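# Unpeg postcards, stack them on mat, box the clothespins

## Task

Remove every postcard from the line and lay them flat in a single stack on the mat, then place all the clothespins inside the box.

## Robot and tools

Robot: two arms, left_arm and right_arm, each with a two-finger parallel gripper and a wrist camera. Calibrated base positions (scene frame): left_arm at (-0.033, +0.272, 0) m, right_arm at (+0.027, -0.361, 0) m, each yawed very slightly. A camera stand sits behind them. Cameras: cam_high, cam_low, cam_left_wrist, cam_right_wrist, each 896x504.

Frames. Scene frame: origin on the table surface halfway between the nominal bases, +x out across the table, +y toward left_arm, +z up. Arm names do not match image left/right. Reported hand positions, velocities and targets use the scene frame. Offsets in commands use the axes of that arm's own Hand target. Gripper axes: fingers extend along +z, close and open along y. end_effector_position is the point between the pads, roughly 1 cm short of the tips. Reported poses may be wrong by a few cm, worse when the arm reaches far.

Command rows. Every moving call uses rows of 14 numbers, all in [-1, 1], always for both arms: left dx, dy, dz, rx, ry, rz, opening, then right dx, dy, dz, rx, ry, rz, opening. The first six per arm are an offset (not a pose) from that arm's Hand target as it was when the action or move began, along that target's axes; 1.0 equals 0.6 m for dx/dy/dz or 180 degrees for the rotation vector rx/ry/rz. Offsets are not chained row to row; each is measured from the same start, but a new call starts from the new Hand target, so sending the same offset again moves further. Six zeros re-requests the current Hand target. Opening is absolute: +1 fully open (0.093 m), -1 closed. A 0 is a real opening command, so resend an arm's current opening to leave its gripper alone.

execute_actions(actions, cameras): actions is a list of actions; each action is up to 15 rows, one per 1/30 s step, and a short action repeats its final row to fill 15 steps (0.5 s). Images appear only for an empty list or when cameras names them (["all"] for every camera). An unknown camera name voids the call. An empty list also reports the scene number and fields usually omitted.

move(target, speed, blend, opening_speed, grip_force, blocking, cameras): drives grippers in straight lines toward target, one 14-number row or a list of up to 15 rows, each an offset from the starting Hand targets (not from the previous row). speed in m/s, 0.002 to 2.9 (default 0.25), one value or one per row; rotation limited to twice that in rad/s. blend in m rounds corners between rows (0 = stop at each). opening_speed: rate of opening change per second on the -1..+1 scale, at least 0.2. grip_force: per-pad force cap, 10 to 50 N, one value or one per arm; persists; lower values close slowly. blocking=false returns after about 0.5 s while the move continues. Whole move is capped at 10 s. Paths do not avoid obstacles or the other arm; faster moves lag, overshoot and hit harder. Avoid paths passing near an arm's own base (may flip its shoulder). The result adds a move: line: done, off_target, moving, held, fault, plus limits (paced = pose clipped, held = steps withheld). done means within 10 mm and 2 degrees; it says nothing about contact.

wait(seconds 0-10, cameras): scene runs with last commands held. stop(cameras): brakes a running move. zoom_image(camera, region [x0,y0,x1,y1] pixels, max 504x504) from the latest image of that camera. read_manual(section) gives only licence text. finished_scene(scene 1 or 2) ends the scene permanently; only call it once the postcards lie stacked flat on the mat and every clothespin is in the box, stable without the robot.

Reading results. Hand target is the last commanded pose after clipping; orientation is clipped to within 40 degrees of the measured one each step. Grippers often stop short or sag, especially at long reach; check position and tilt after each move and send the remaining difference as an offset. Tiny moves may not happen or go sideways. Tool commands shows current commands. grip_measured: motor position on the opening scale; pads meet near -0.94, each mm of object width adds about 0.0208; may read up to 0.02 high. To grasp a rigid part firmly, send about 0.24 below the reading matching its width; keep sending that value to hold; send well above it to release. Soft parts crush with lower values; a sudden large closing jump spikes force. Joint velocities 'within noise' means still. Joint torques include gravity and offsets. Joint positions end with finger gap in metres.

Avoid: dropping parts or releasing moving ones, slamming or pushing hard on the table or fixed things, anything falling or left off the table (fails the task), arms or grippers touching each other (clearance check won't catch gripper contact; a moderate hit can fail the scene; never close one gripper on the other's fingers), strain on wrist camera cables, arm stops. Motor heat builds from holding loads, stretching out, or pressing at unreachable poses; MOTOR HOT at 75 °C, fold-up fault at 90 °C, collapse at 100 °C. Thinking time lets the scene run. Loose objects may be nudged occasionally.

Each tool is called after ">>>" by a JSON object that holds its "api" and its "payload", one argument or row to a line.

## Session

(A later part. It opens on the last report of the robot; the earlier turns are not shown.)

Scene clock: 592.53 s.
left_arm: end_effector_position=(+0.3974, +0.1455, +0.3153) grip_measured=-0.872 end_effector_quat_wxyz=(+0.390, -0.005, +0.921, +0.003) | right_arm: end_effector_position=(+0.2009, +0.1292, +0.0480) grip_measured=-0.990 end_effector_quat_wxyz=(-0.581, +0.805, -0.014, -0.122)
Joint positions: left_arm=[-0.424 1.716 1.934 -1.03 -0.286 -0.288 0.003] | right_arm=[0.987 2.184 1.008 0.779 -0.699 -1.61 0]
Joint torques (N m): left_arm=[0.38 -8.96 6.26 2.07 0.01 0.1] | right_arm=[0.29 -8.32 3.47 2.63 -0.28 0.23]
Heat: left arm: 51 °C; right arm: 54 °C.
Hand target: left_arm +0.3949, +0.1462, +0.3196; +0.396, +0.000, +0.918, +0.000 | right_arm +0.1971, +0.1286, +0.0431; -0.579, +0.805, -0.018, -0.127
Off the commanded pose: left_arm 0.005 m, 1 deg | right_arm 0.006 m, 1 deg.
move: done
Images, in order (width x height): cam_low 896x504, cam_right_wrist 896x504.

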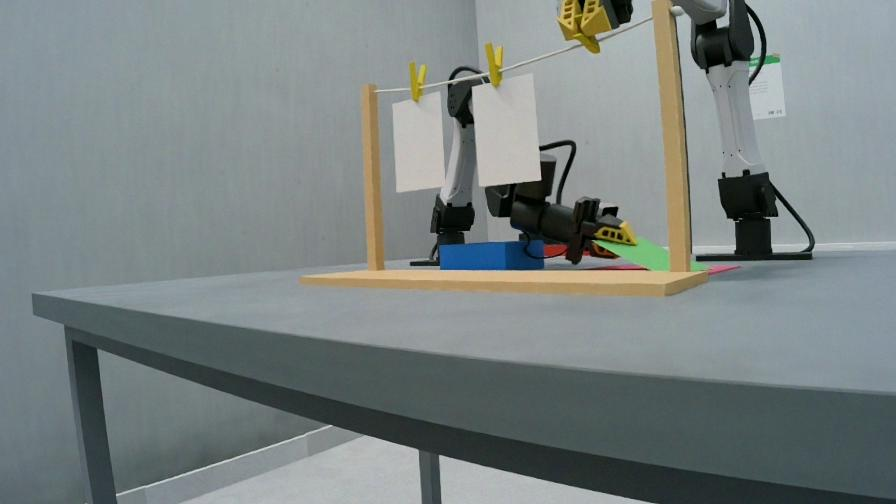

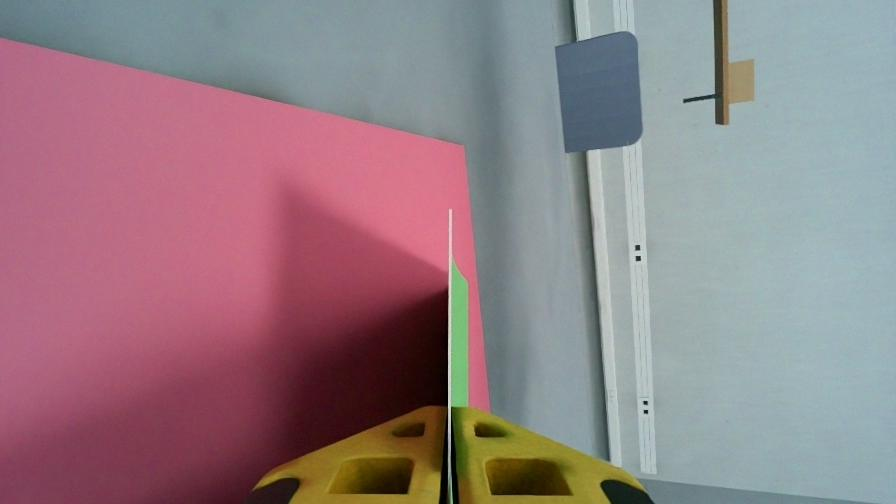

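>>> {"api": "move", "payload": {
  "target": [0,0,0,0,0,0,-1, 0,0,0,0,0,0,-0.6],
  "opening_speed": 0.2,
  "cameras": ["cam_low","cam_right_wrist"]
}}

>>> {"api": "zoom_image", "payload": {
  "camera": "cam_low",
  "region": [540, 170, 760, 290]
}}

Scene clock: 603.23 s.
left_arm: end_effector_position=(+0.3974, +0.1455, +0.3153) grip_measured=-0.872 end_effector_quat_wxyz=(+0.390, -0.005, +0.921, +0.003) | right_arm: end_effector_position=(+0.2009, +0.1293, +0.0481) grip_measured=-0.602 end_effector_quat_wxyz=(-0.581, +0.805, -0.014, -0.122)
Joint positions: left_arm=[-0.424 1.716 1.934 -1.03 -0.286 -0.288 0.003] | right_arm=[0.987 2.184 1.008 0.779 -0.699 -1.61 0.016]
Joint torques (N m): left_arm=[0.21 -8.58 6.41 2.06 0.03 0.13] | right_arm=[0.29 -8.32 3.45 2.64 -0.28 0.24]
Motor temperatures (°C): left_arm=[32 46 48 51 29 29 33] | right_arm=[32 55 38 47 31 29 30]
Heat: left arm: 51 °C; right arm: 55 °C.
Hand target: left_arm +0.3949, +0.1462, +0.3196; +0.396, +0.000, +0.918, +0.000 | right_arm +0.1971, +0.1286, +0.0431; -0.579, +0.805, -0.018, -0.127
Off the commanded pose: left_arm 0.005 m, 1 deg | right_arm 0.006 m, 1 deg.
move: done
Images, in order (width x height): cam_low 896x504, cam_right_wrist 896x504.

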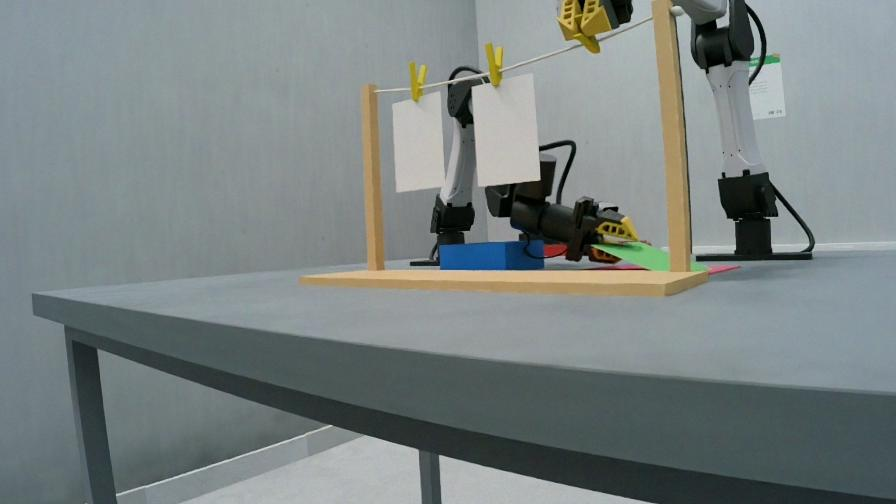

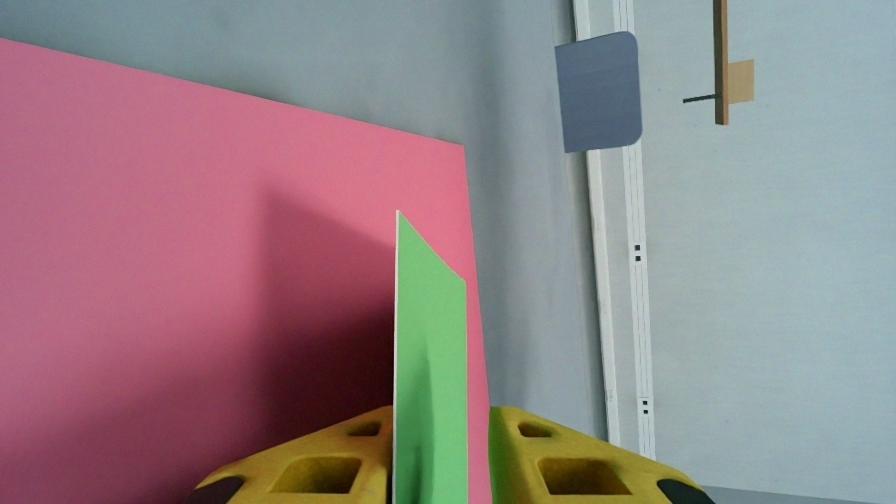

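Scaled by 2.291.

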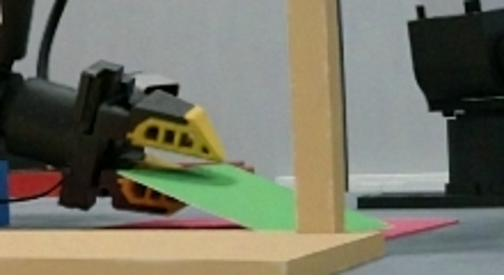

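>>> {"api": "move", "payload": {
  "target": [0,0,0,0,0,0,-1, 0,0,0,0,0,0,-0.2],
  "opening_speed": 0.2,
  "cameras": ["cam_low","cam_right_wrist"]
}}

>>> {"api": "zoom_image", "payload": {
  "camera": "cam_low",
  "region": [540, 170, 760, 290]
}}

Scene clock: 624.13 s.
left_arm: end_effector_position=(+0.3974, +0.1455, +0.3153) grip_measured=-0.872 end_effector_quat_wxyz=(+0.390, -0.005, +0.921, +0.003) | right_arm: end_effector_position=(+0.2010, +0.1294, +0.0483) grip_measured=-0.202 end_effector_quat_wxyz=(-0.581, +0.804, -0.014, -0.121)
Joint positions: left_arm=[-0.424 1.716 1.934 -1.03 -0.286 -0.288 0.003] | right_arm=[0.987 2.184 1.008 0.781 -0.699 -1.61 0.036]
Joint torques (N m): left_arm=[0.49 -8.64 6.54 2.09 0.03 0.05] | right_arm=[0.29 -8.32 3.45 2.62 -0.28 0.23]
Motor temperatures (°C): left_arm=[32 46 48 51 29 29 33] | right_arm=[32 56 37 48 31 29 30]
Heat: left arm: 51 °C; right arm: 56 °C.
Hand target: left_arm +0.3949, +0.1462, +0.3196; +0.396, +0.000, +0.918, +0.000 | right_arm +0.1971, +0.1286, +0.0431; -0.579, +0.805, -0.018, -0.127
Off the commanded pose: left_arm 0.005 m, 1 deg | right_arm 0.007 m, 1 deg.
move: done
Images, in order (width x height): cam_low 896x504, cam_right_wrist 896x504.

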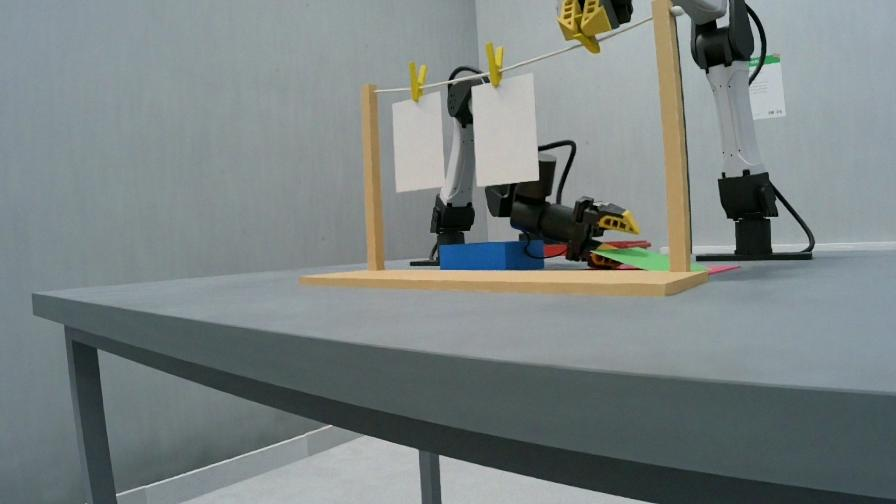

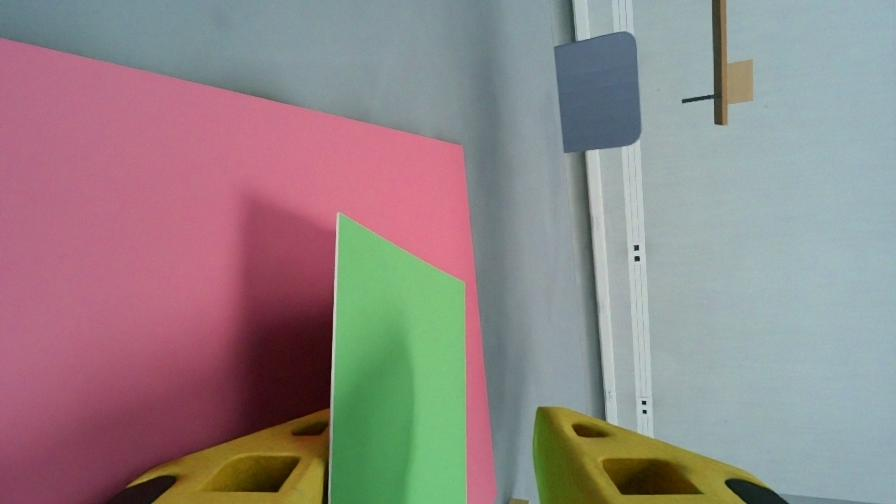

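Scaled by 2.291.

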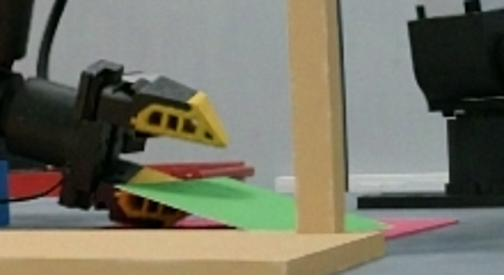

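>>> {"api": "move", "payload": {
  "target": [
    [0,0,0,0,0,0,-1, 0.0023,0.0093,0.003,0,0,0,-0.2],
    [0,0,0,0,0,0,-1, 0.0095,0.0383,-0.0923,0,0,0,-0.2]
  ],
  "speed": 0.04,
  "cameras": ["cam_high","cam_low","cam_right_wrist"]
}}

>>> {"api": "zoom_image", "payload": {
  "camera": "cam_high",
  "region": [350, 130, 500, 280]
}}

Scene clock: 640.97 s.
left_arm: end_effector_position=(+0.3974, +0.1455, +0.3153) grip_measured=-0.872 end_effector_quat_wxyz=(+0.390, -0.005, +0.921, +0.003) | right_arm: end_effector_position=(+0.2124, +0.0790, +0.0459) grip_measured=-0.202 end_effector_quat_wxyz=(-0.596, +0.795, -0.006, -0.109)
Joint positions: left_arm=[-0.424 1.716 1.934 -1.03 -0.286 -0.288 0.003] | right_arm=[0.886 2.126 0.83 0.912 -0.786 -1.662 0.036]
Joint torques (N m): left_arm=[0.2 -8.53 6.39 2.04 0.04 0.13] | right_arm=[-1.24 -8.98 2.09 1.83 -0.5 0.11]
Motor temperatures (°C): left_arm=[32 46 48 51 29 29 33] | right_arm=[32 56 37 48 31 29 30]
Heat: left arm: 51 °C; right arm: 56 °C.
Hand target: left_arm +0.3949, +0.1462, +0.3196; +0.396, +0.000, +0.918, +0.000 | right_arm +0.2087, +0.0697, +0.0368; -0.578, +0.806, -0.019, -0.127
Off the commanded pose: left_arm 0.005 m, 1 deg | right_arm 0.013 m, 3 deg.
move: off_target (right_arm)
Images, in order (width x height): cam_high 896x504, cam_low 896x504, cam_right_wrist 896x504.

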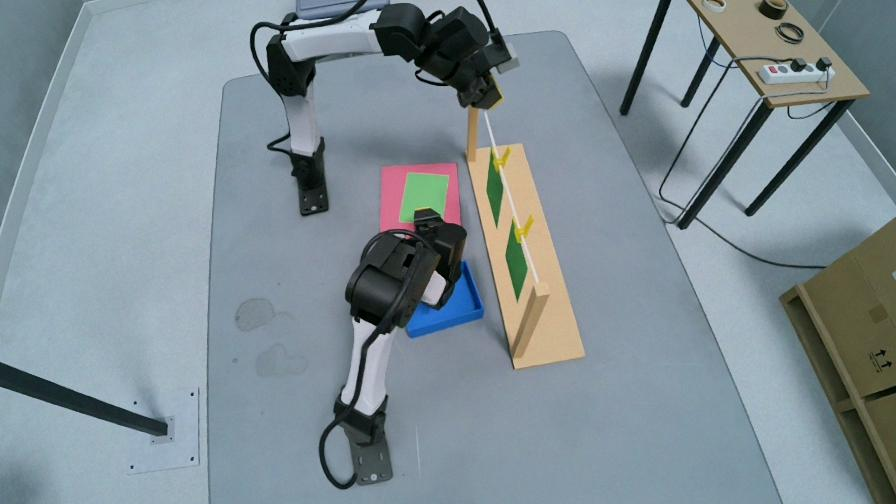

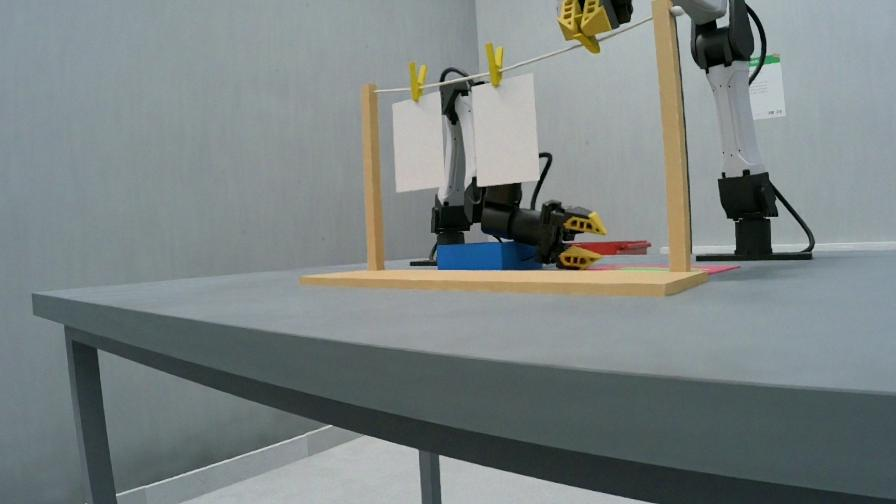

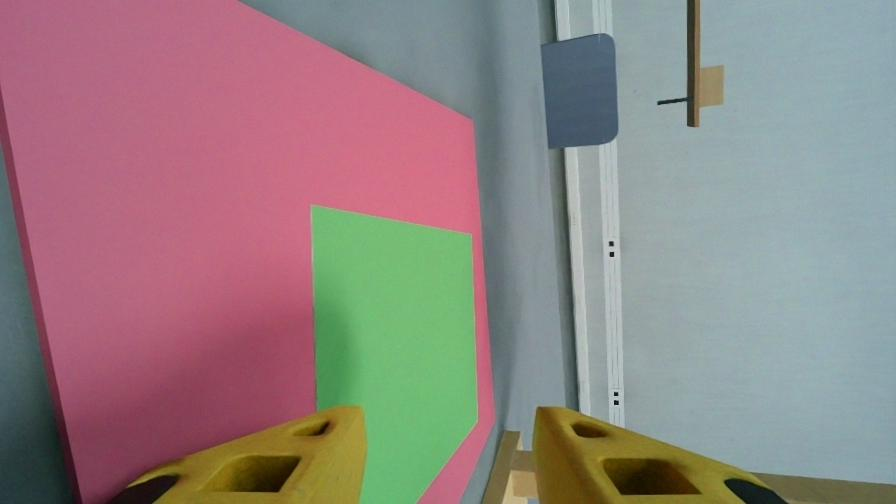

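Scaled by 3.360.

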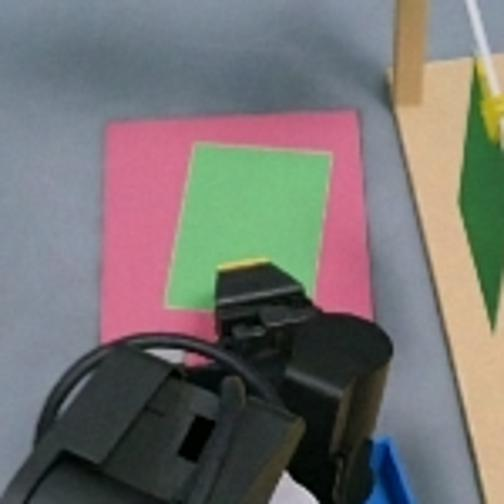

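>>> {"api": "move", "payload": {
  "target": [0,0,0,0,0,0,-1, 0.0022,0.011,-0.036,0,0,0,-0.2],
  "speed": 0.05,
  "cameras": ["cam_high","cam_low","cam_right_wrist"]
}}

>>> {"api": "zoom_image", "payload": {
  "camera": "cam_low",
  "region": [540, 190, 760, 290]
}}

>>> {"api": "zoom_image", "payload": {
  "camera": "cam_high",
  "region": [350, 130, 500, 280]
}}

Scene clock: 672.93 s.
left_arm: end_effector_position=(+0.3974, +0.1455, +0.3153) grip_measured=-0.872 end_effector_quat_wxyz=(+0.390, -0.005, +0.921, +0.003) | right_arm: end_effector_position=(+0.2179, +0.0564, +0.0450) grip_measured=-0.202 end_effector_quat_wxyz=(-0.595, +0.797, -0.008, -0.107)
Joint positions: left_arm=[-0.424 1.716 1.934 -1.03 -0.286 -0.288 0.003] | right_arm=[0.835 2.091 0.768 0.915 -0.827 -1.692 0.036]
Joint torques (N m): left_arm=[0.49 -8.66 6.67 2.08 -0.01 0.13] | right_arm=[-1.22 -8.64 2.02 1.78 -0.58 0.11]
Heat: left arm: 51 °C; right arm: 54 °C.
Hand target: left_arm +0.3949, +0.1462, +0.3196; +0.396, +0.000, +0.918, +0.000 | right_arm +0.2127, +0.0475, +0.0369; -0.578, +0.806, -0.018, -0.127
Off the commanded pose: left_arm 0.005 m, 1 deg | right_arm 0.013 m, 3 deg.
move: off_target (right_arm)
Images, in order (width x height): cam_high 896x504, cam_low 896x504, cam_right_wrist 896x504.

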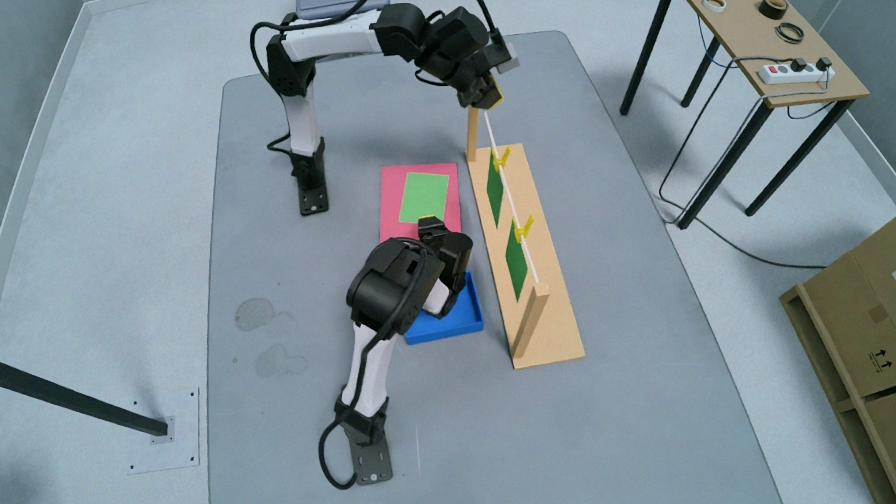

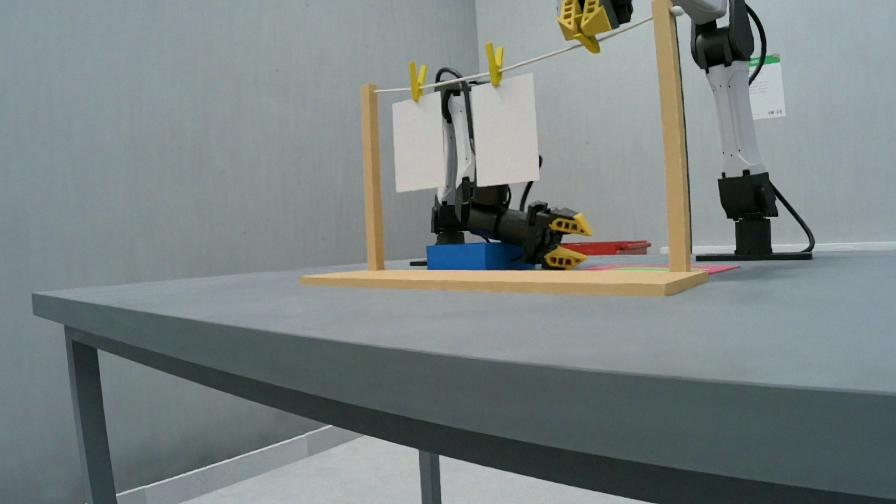

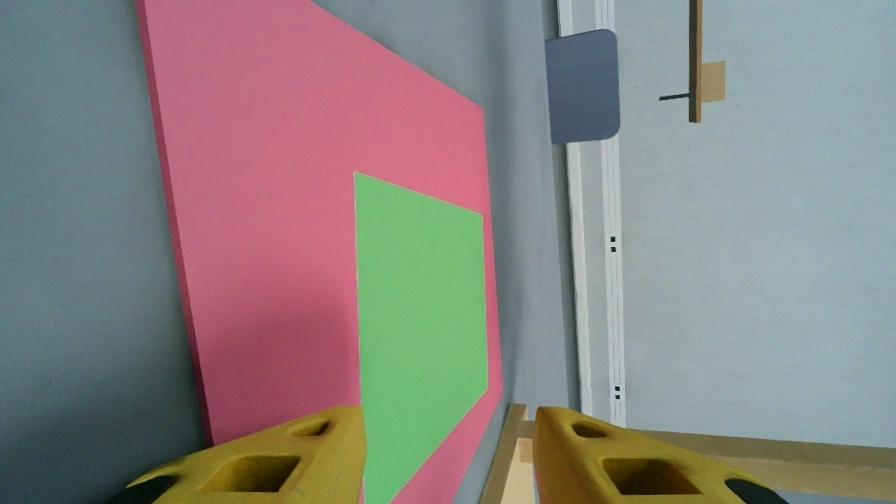

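Scaled by 2.291.

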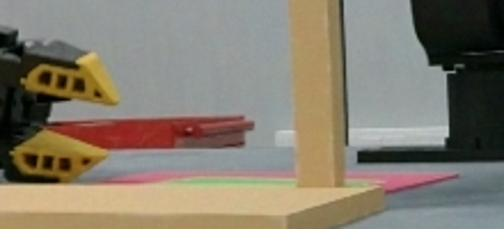

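Scaled by 3.360.

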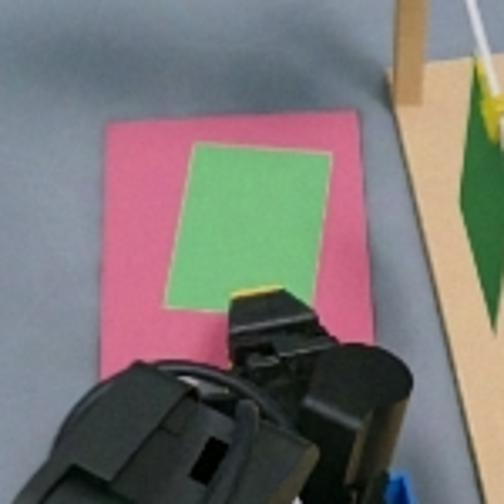

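>>> {"api": "move", "payload": {
  "target": [0,0,0,0,0,0,-1, -0.0564,-0.2317,-0.0747,0,0,0,-0.2],
  "speed": 0.15,
  "cameras": ["cam_high","cam_low","cam_right_wrist"]
}}

Scene clock: 680.30 s.
left_arm: end_effector_position=(+0.3974, +0.1455, +0.3153) grip_measured=-0.872 end_effector_quat_wxyz=(+0.390, -0.005, +0.921, +0.003) | right_arm: end_effector_position=(+0.2102, +0.0463, +0.1700) grip_measured=-0.202 end_effector_quat_wxyz=(-0.566, +0.814, -0.030, -0.130)
Joint positions: left_arm=[-0.424 1.716 1.934 -1.03 -0.286 -0.288 0.003] | right_arm=[0.834 1.648 0.929 0.216 -0.827 -1.693 0.036]
Joint torques (N m): left_arm=[0.54 -8.34 6.76 2 0 0.11] | right_arm=[-1.14 -7.61 7.69 2.19 -0.64 0.06]
Heat: left arm: 51 °C; right arm: 54 °C.
Hand target: left_arm +0.3949, +0.1462, +0.3196; +0.396, +0.000, +0.918, +0.000 | right_arm +0.2128, +0.0474, +0.1868; -0.578, +0.806, -0.018, -0.127
Off the commanded pose: left_arm 0.005 m, 1 deg | right_arm 0.017 m, 2 deg.
move: off_target (right_arm)
Images, in order (width x height): cam_high 896x504, cam_low 896x504, cam_right_wrist 896x504.

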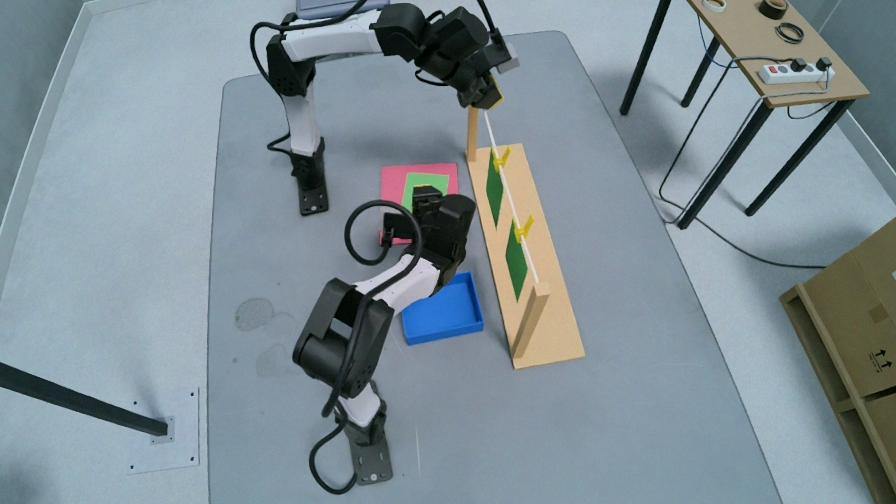

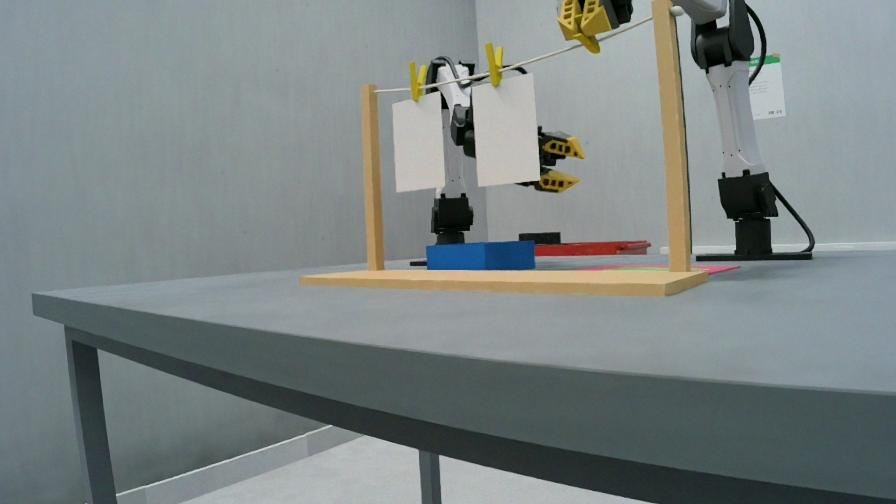

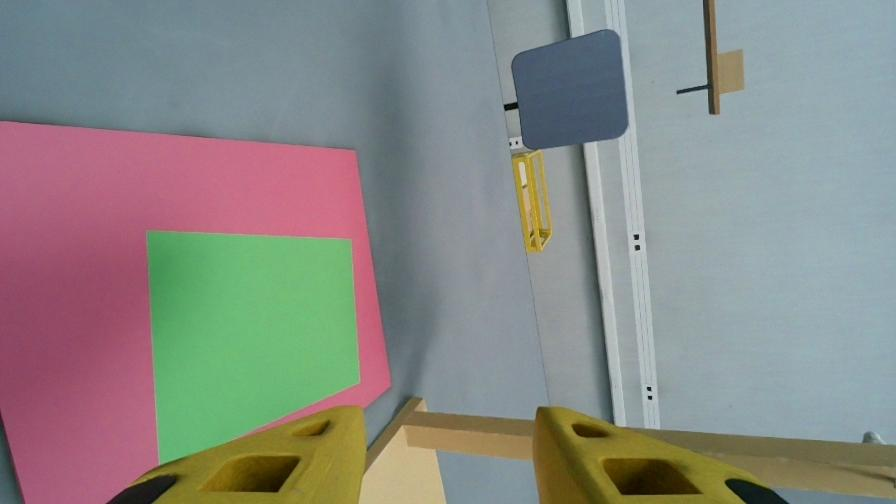

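>>> {"api": "move", "payload": {
  "target": [-0.0105,0,-0.0312,0,-0.2444,0,-1, 0,0,0,0,0,0,-0.2],
  "speed": 0.06,
  "cameras": ["cam_high","cam_low","cam_left_wrist"]
}}

>>> {"api": "zoom_image", "payload": {
  "camera": "cam_low",
  "region": [540, 0, 700, 120]
}}

Scene clock: 725.00 s.
left_arm: end_effector_position=(+0.3895, +0.1449, +0.3330) grip_measured=-0.872 end_effector_quat_wxyz=(+0.705, +0.000, +0.710, -0.003) | right_arm: end_effector_position=(+0.2102, +0.0462, +0.1699) grip_measured=-0.202 end_effector_quat_wxyz=(-0.565, +0.814, -0.030, -0.130)
Joint positions: left_arm=[-0.492 1.343 0.96 0.375 -0.456 -0.008 0.003] | right_arm=[0.834 1.648 0.929 0.215 -0.827 -1.693 0.036]
Joint torques (N m): left_arm=[-0.13 -6.13 7.6 2.57 0.03 0.11] | right_arm=[-1.14 -7.61 7.69 2.21 -0.64 0.05]
Heat: left arm: 52 °C; right arm: 52 °C.
Hand target: left_arm +0.3856, +0.1461, +0.3370; +0.711, +0.000, +0.703, +0.000 | right_arm +0.2128, +0.0474, +0.1868; -0.578, +0.806, -0.019, -0.127
Off the commanded pose: left_arm 0.006 m, 1 deg | right_arm 0.017 m, 2 deg.
move: off_target (right_arm)
Images, in order (width x height): cam_high 896x504, cam_low 896x504, cam_left_wrist 896x504.

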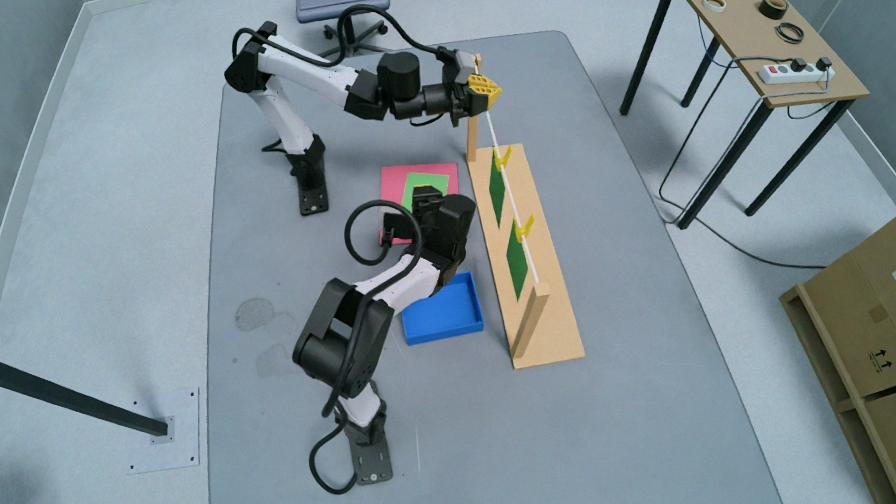

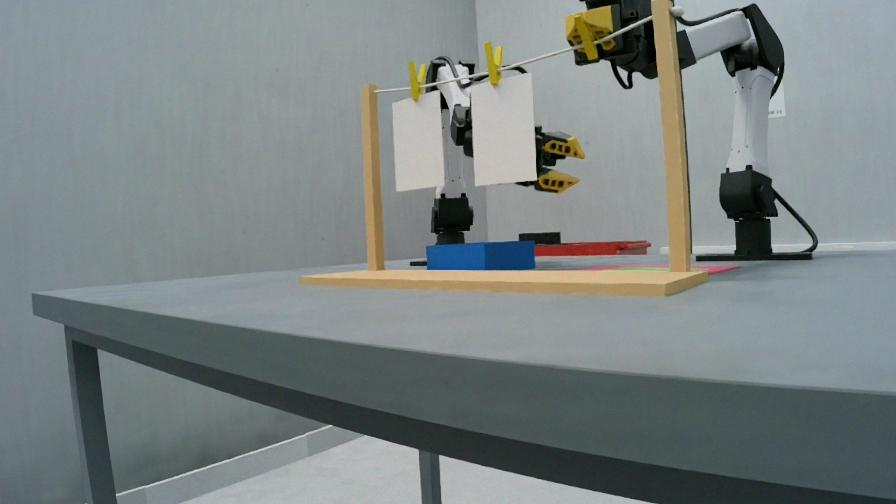

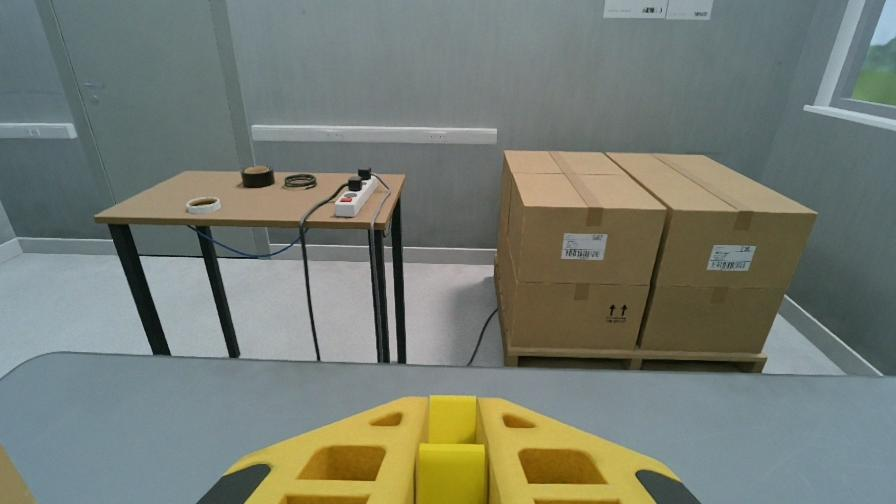

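Scaled by 3.150.

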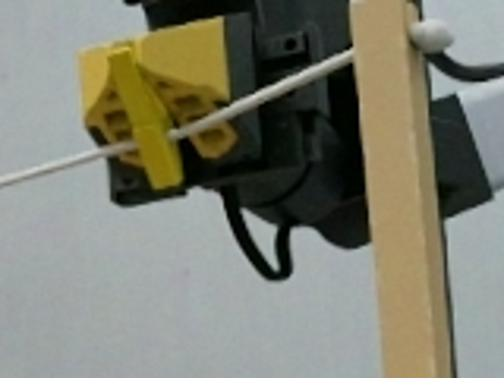

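>>> {"api": "move", "payload": {
  "target": [0,0,0,0,0,0,-0.5, 0,0,0,0,0,0,-0.2],
  "opening_speed": 0.3,
  "cameras": ["cam_high","cam_low","cam_left_wrist"]
}}

>>> {"api": "zoom_image", "payload": {
  "camera": "cam_low",
  "region": [540, 0, 700, 120]
}}

Scene clock: 755.80 s.
left_arm: end_effector_position=(+0.3895, +0.1449, +0.3331) grip_measured=-0.502 end_effector_quat_wxyz=(+0.705, +0.000, +0.709, -0.003) | right_arm: end_effector_position=(+0.2102, +0.0462, +0.1699) grip_measured=-0.202 end_effector_quat_wxyz=(-0.565, +0.814, -0.030, -0.130)
Joint positions: left_arm=[-0.492 1.343 0.96 0.376 -0.456 -0.007 0.021] | right_arm=[0.834 1.648 0.929 0.215 -0.827 -1.693 0.036]
Joint torques (N m): left_arm=[0.1 -6.15 7.56 2.49 0.11 0.13] | right_arm=[-1.14 -7.62 7.69 2.2 -0.64 0.05]
Motor temperatures (°C): left_arm=[31 45 47 60 29 29 34] | right_arm=[32 51 41 44 31 29 30]
Heat: left arm: 60 °C; right arm: 51 °C.
Hand target: left_arm +0.3856, +0.1461, +0.3370; +0.711, +0.000, +0.703, +0.000 | right_arm +0.2128, +0.0474, +0.1868; -0.578, +0.806, -0.019, -0.127
Off the commanded pose: left_arm 0.006 m, 1 deg | right_arm 0.017 m, 2 deg.
move: off_target (right_arm)
Images, in order (width x height): cam_high 896x504, cam_low 896x504, cam_left_wrist 896x504.

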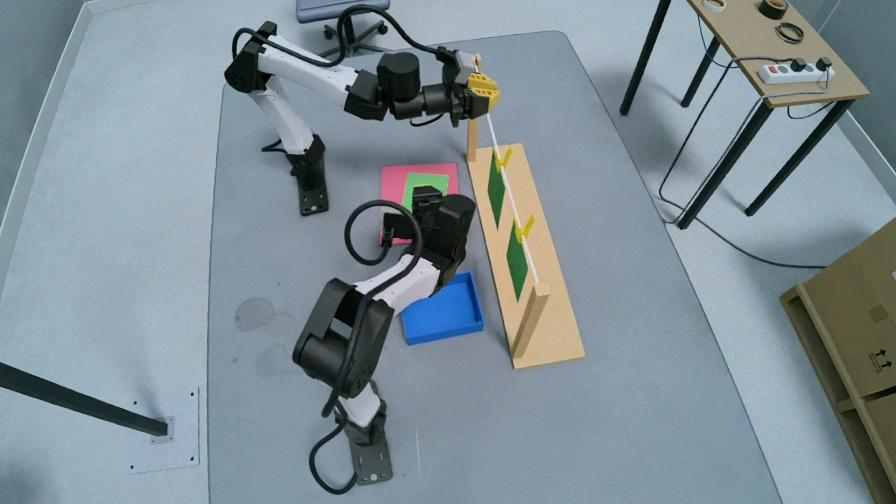

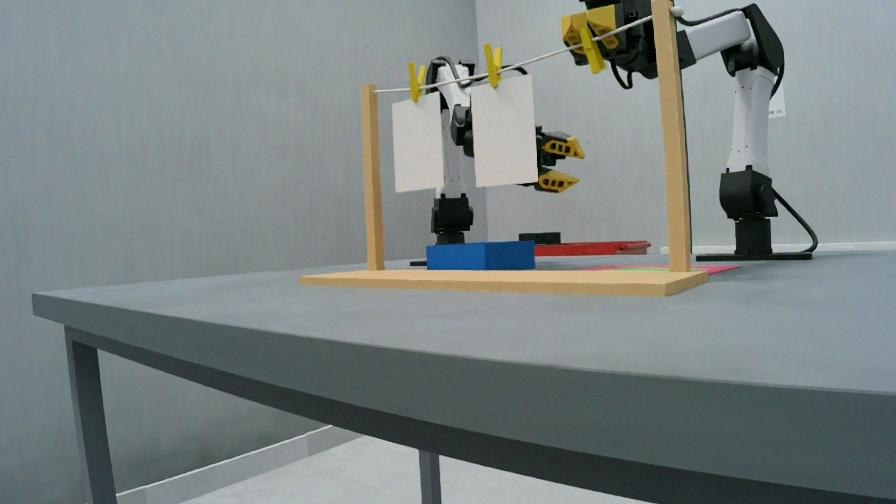

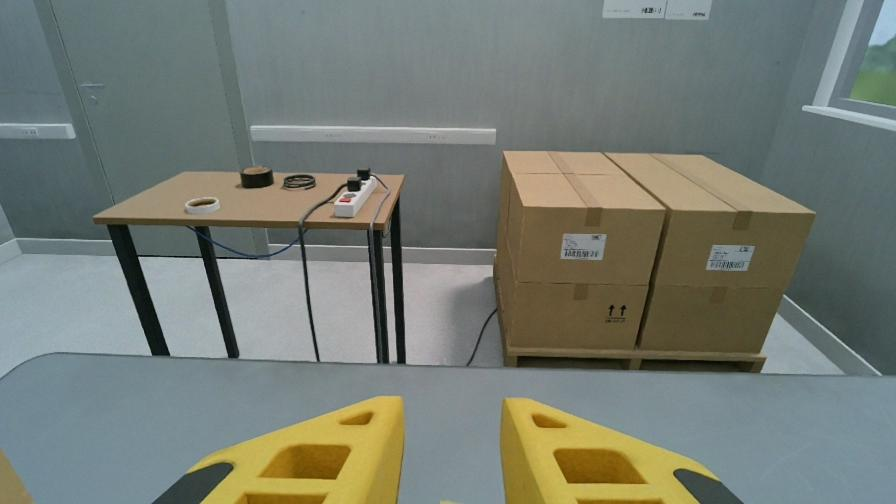

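Scaled by 3.150.

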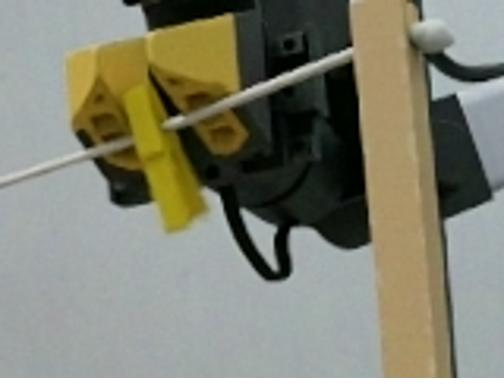

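>>> {"api": "move", "payload": {
  "target": [
    [-0.0133,0,-0.176,0,0,0,0.2, 0,0,0,0,0,0,-0.2],
    [-0.0383,0.2567,-0.2427,0.111,0.139,0,0.2, 0.12,-0.2595,0.0078,0.1766,0.3757,-0.1304,1]
  ],
  "speed": 0.2,
  "blend": [0.02,0],
  "cameras": ["all"]
}}

>>> {"api": "zoom_image", "payload": {
  "camera": "cam_low",
  "region": [540, 0, 700, 120]
}}

Scene clock: 824.43 s.
left_arm: end_effector_position=(+0.2401, +0.3000, +0.3513) grip_measured=+0.198 end_effector_quat_wxyz=(+0.526, +0.113, +0.833, -0.125) | right_arm: end_effector_position=(+0.3102, +0.1095, +0.3010) grip_measured=+1.000 end_effector_quat_wxyz=(+0.657, -0.567, +0.204, -0.453)
Joint positions: left_arm=[0.536 1.009 1.307 -0.953 0.823 0.414 0.055] | right_arm=[1.155 1.95 1.18 1.093 0.543 -2.001 0.093]
Joint torques (N m): left_arm=[0.88 -0.77 9.72 1.87 0.52 0.13] | right_arm=[0.28 -7.95 7.86 2.79 -0.07 0.03]
Motor temperatures (°C): left_arm=[31 42 48 63 29 29 32] | right_arm=[32 51 41 44 31 29 30]
Heat: left arm: 63 °C; right arm: 51 °C.
Hand target: left_arm +0.2397, +0.3001, +0.3586; +0.532, +0.122, +0.829, -0.120 | right_arm +0.3092, +0.1116, +0.3136; +0.669, -0.549, +0.210, -0.455
Off the commanded pose: left_arm 0.007 m, 1 deg | right_arm 0.013 m, 3 deg.
move: off_target (right_arm); target 2's new opening was sent with right_arm's hand 0.013 m and 3 deg from that target

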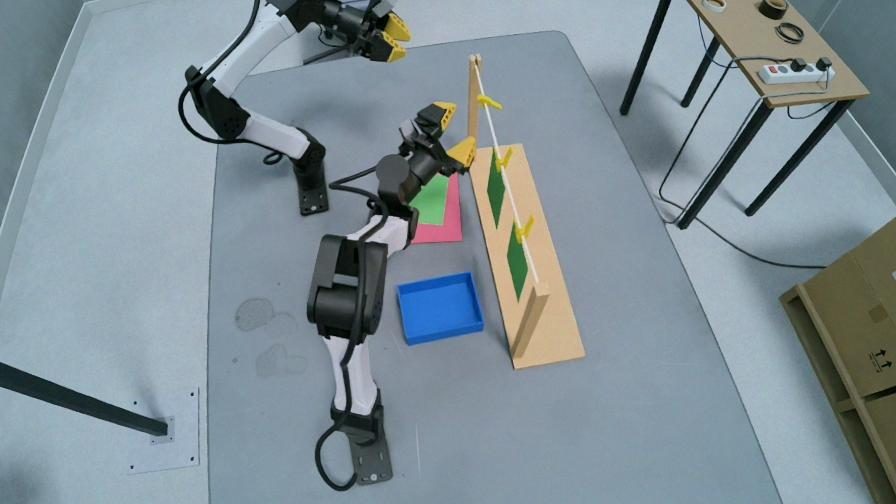

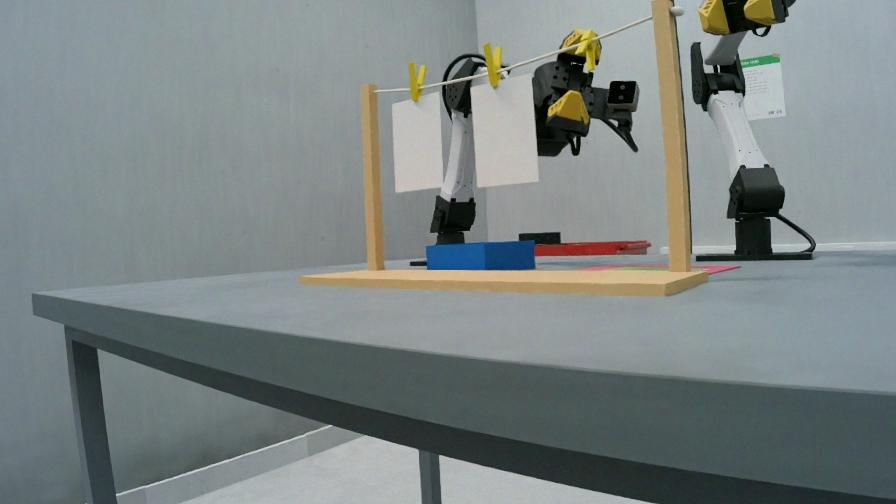

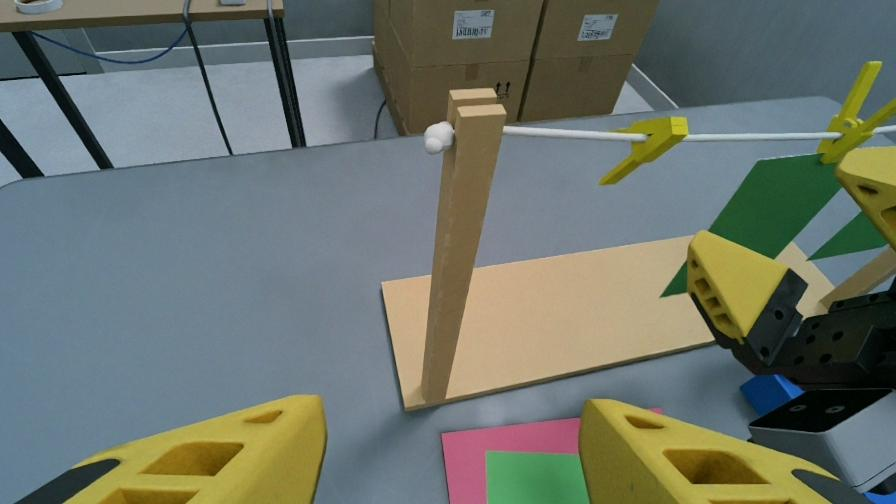

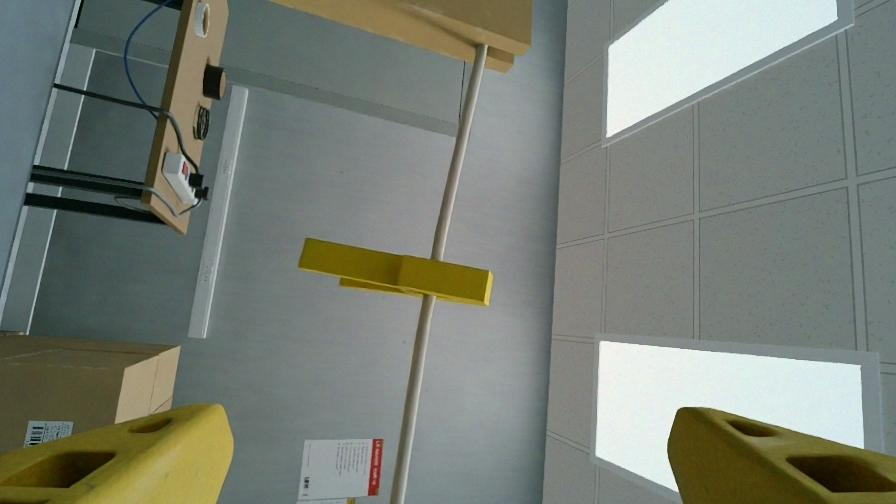

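Scaled by 3.150.

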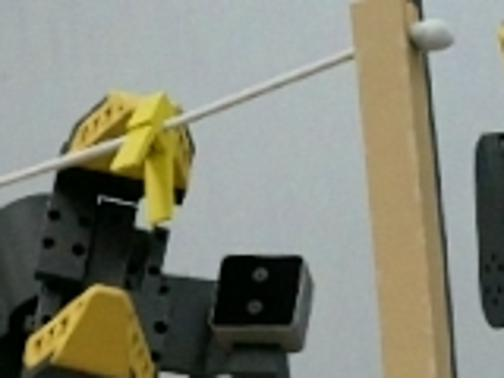

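>>> {"api": "zoom_image", "payload": {
  "camera": "cam_left_wrist",
  "region": [580, 90, 720, 200]
}}

>>> {"api": "zoom_image", "payload": {
  "camera": "cam_right_wrist",
  "region": [280, 210, 520, 330]
}}

Scaled by 3.600.

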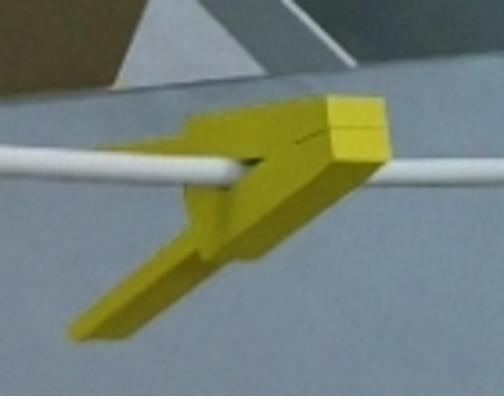

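Scaled by 2.100.

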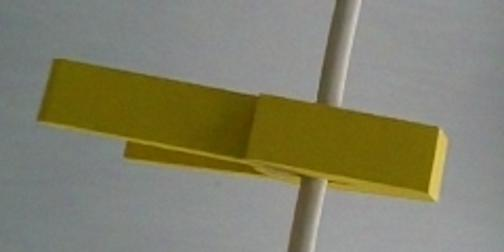

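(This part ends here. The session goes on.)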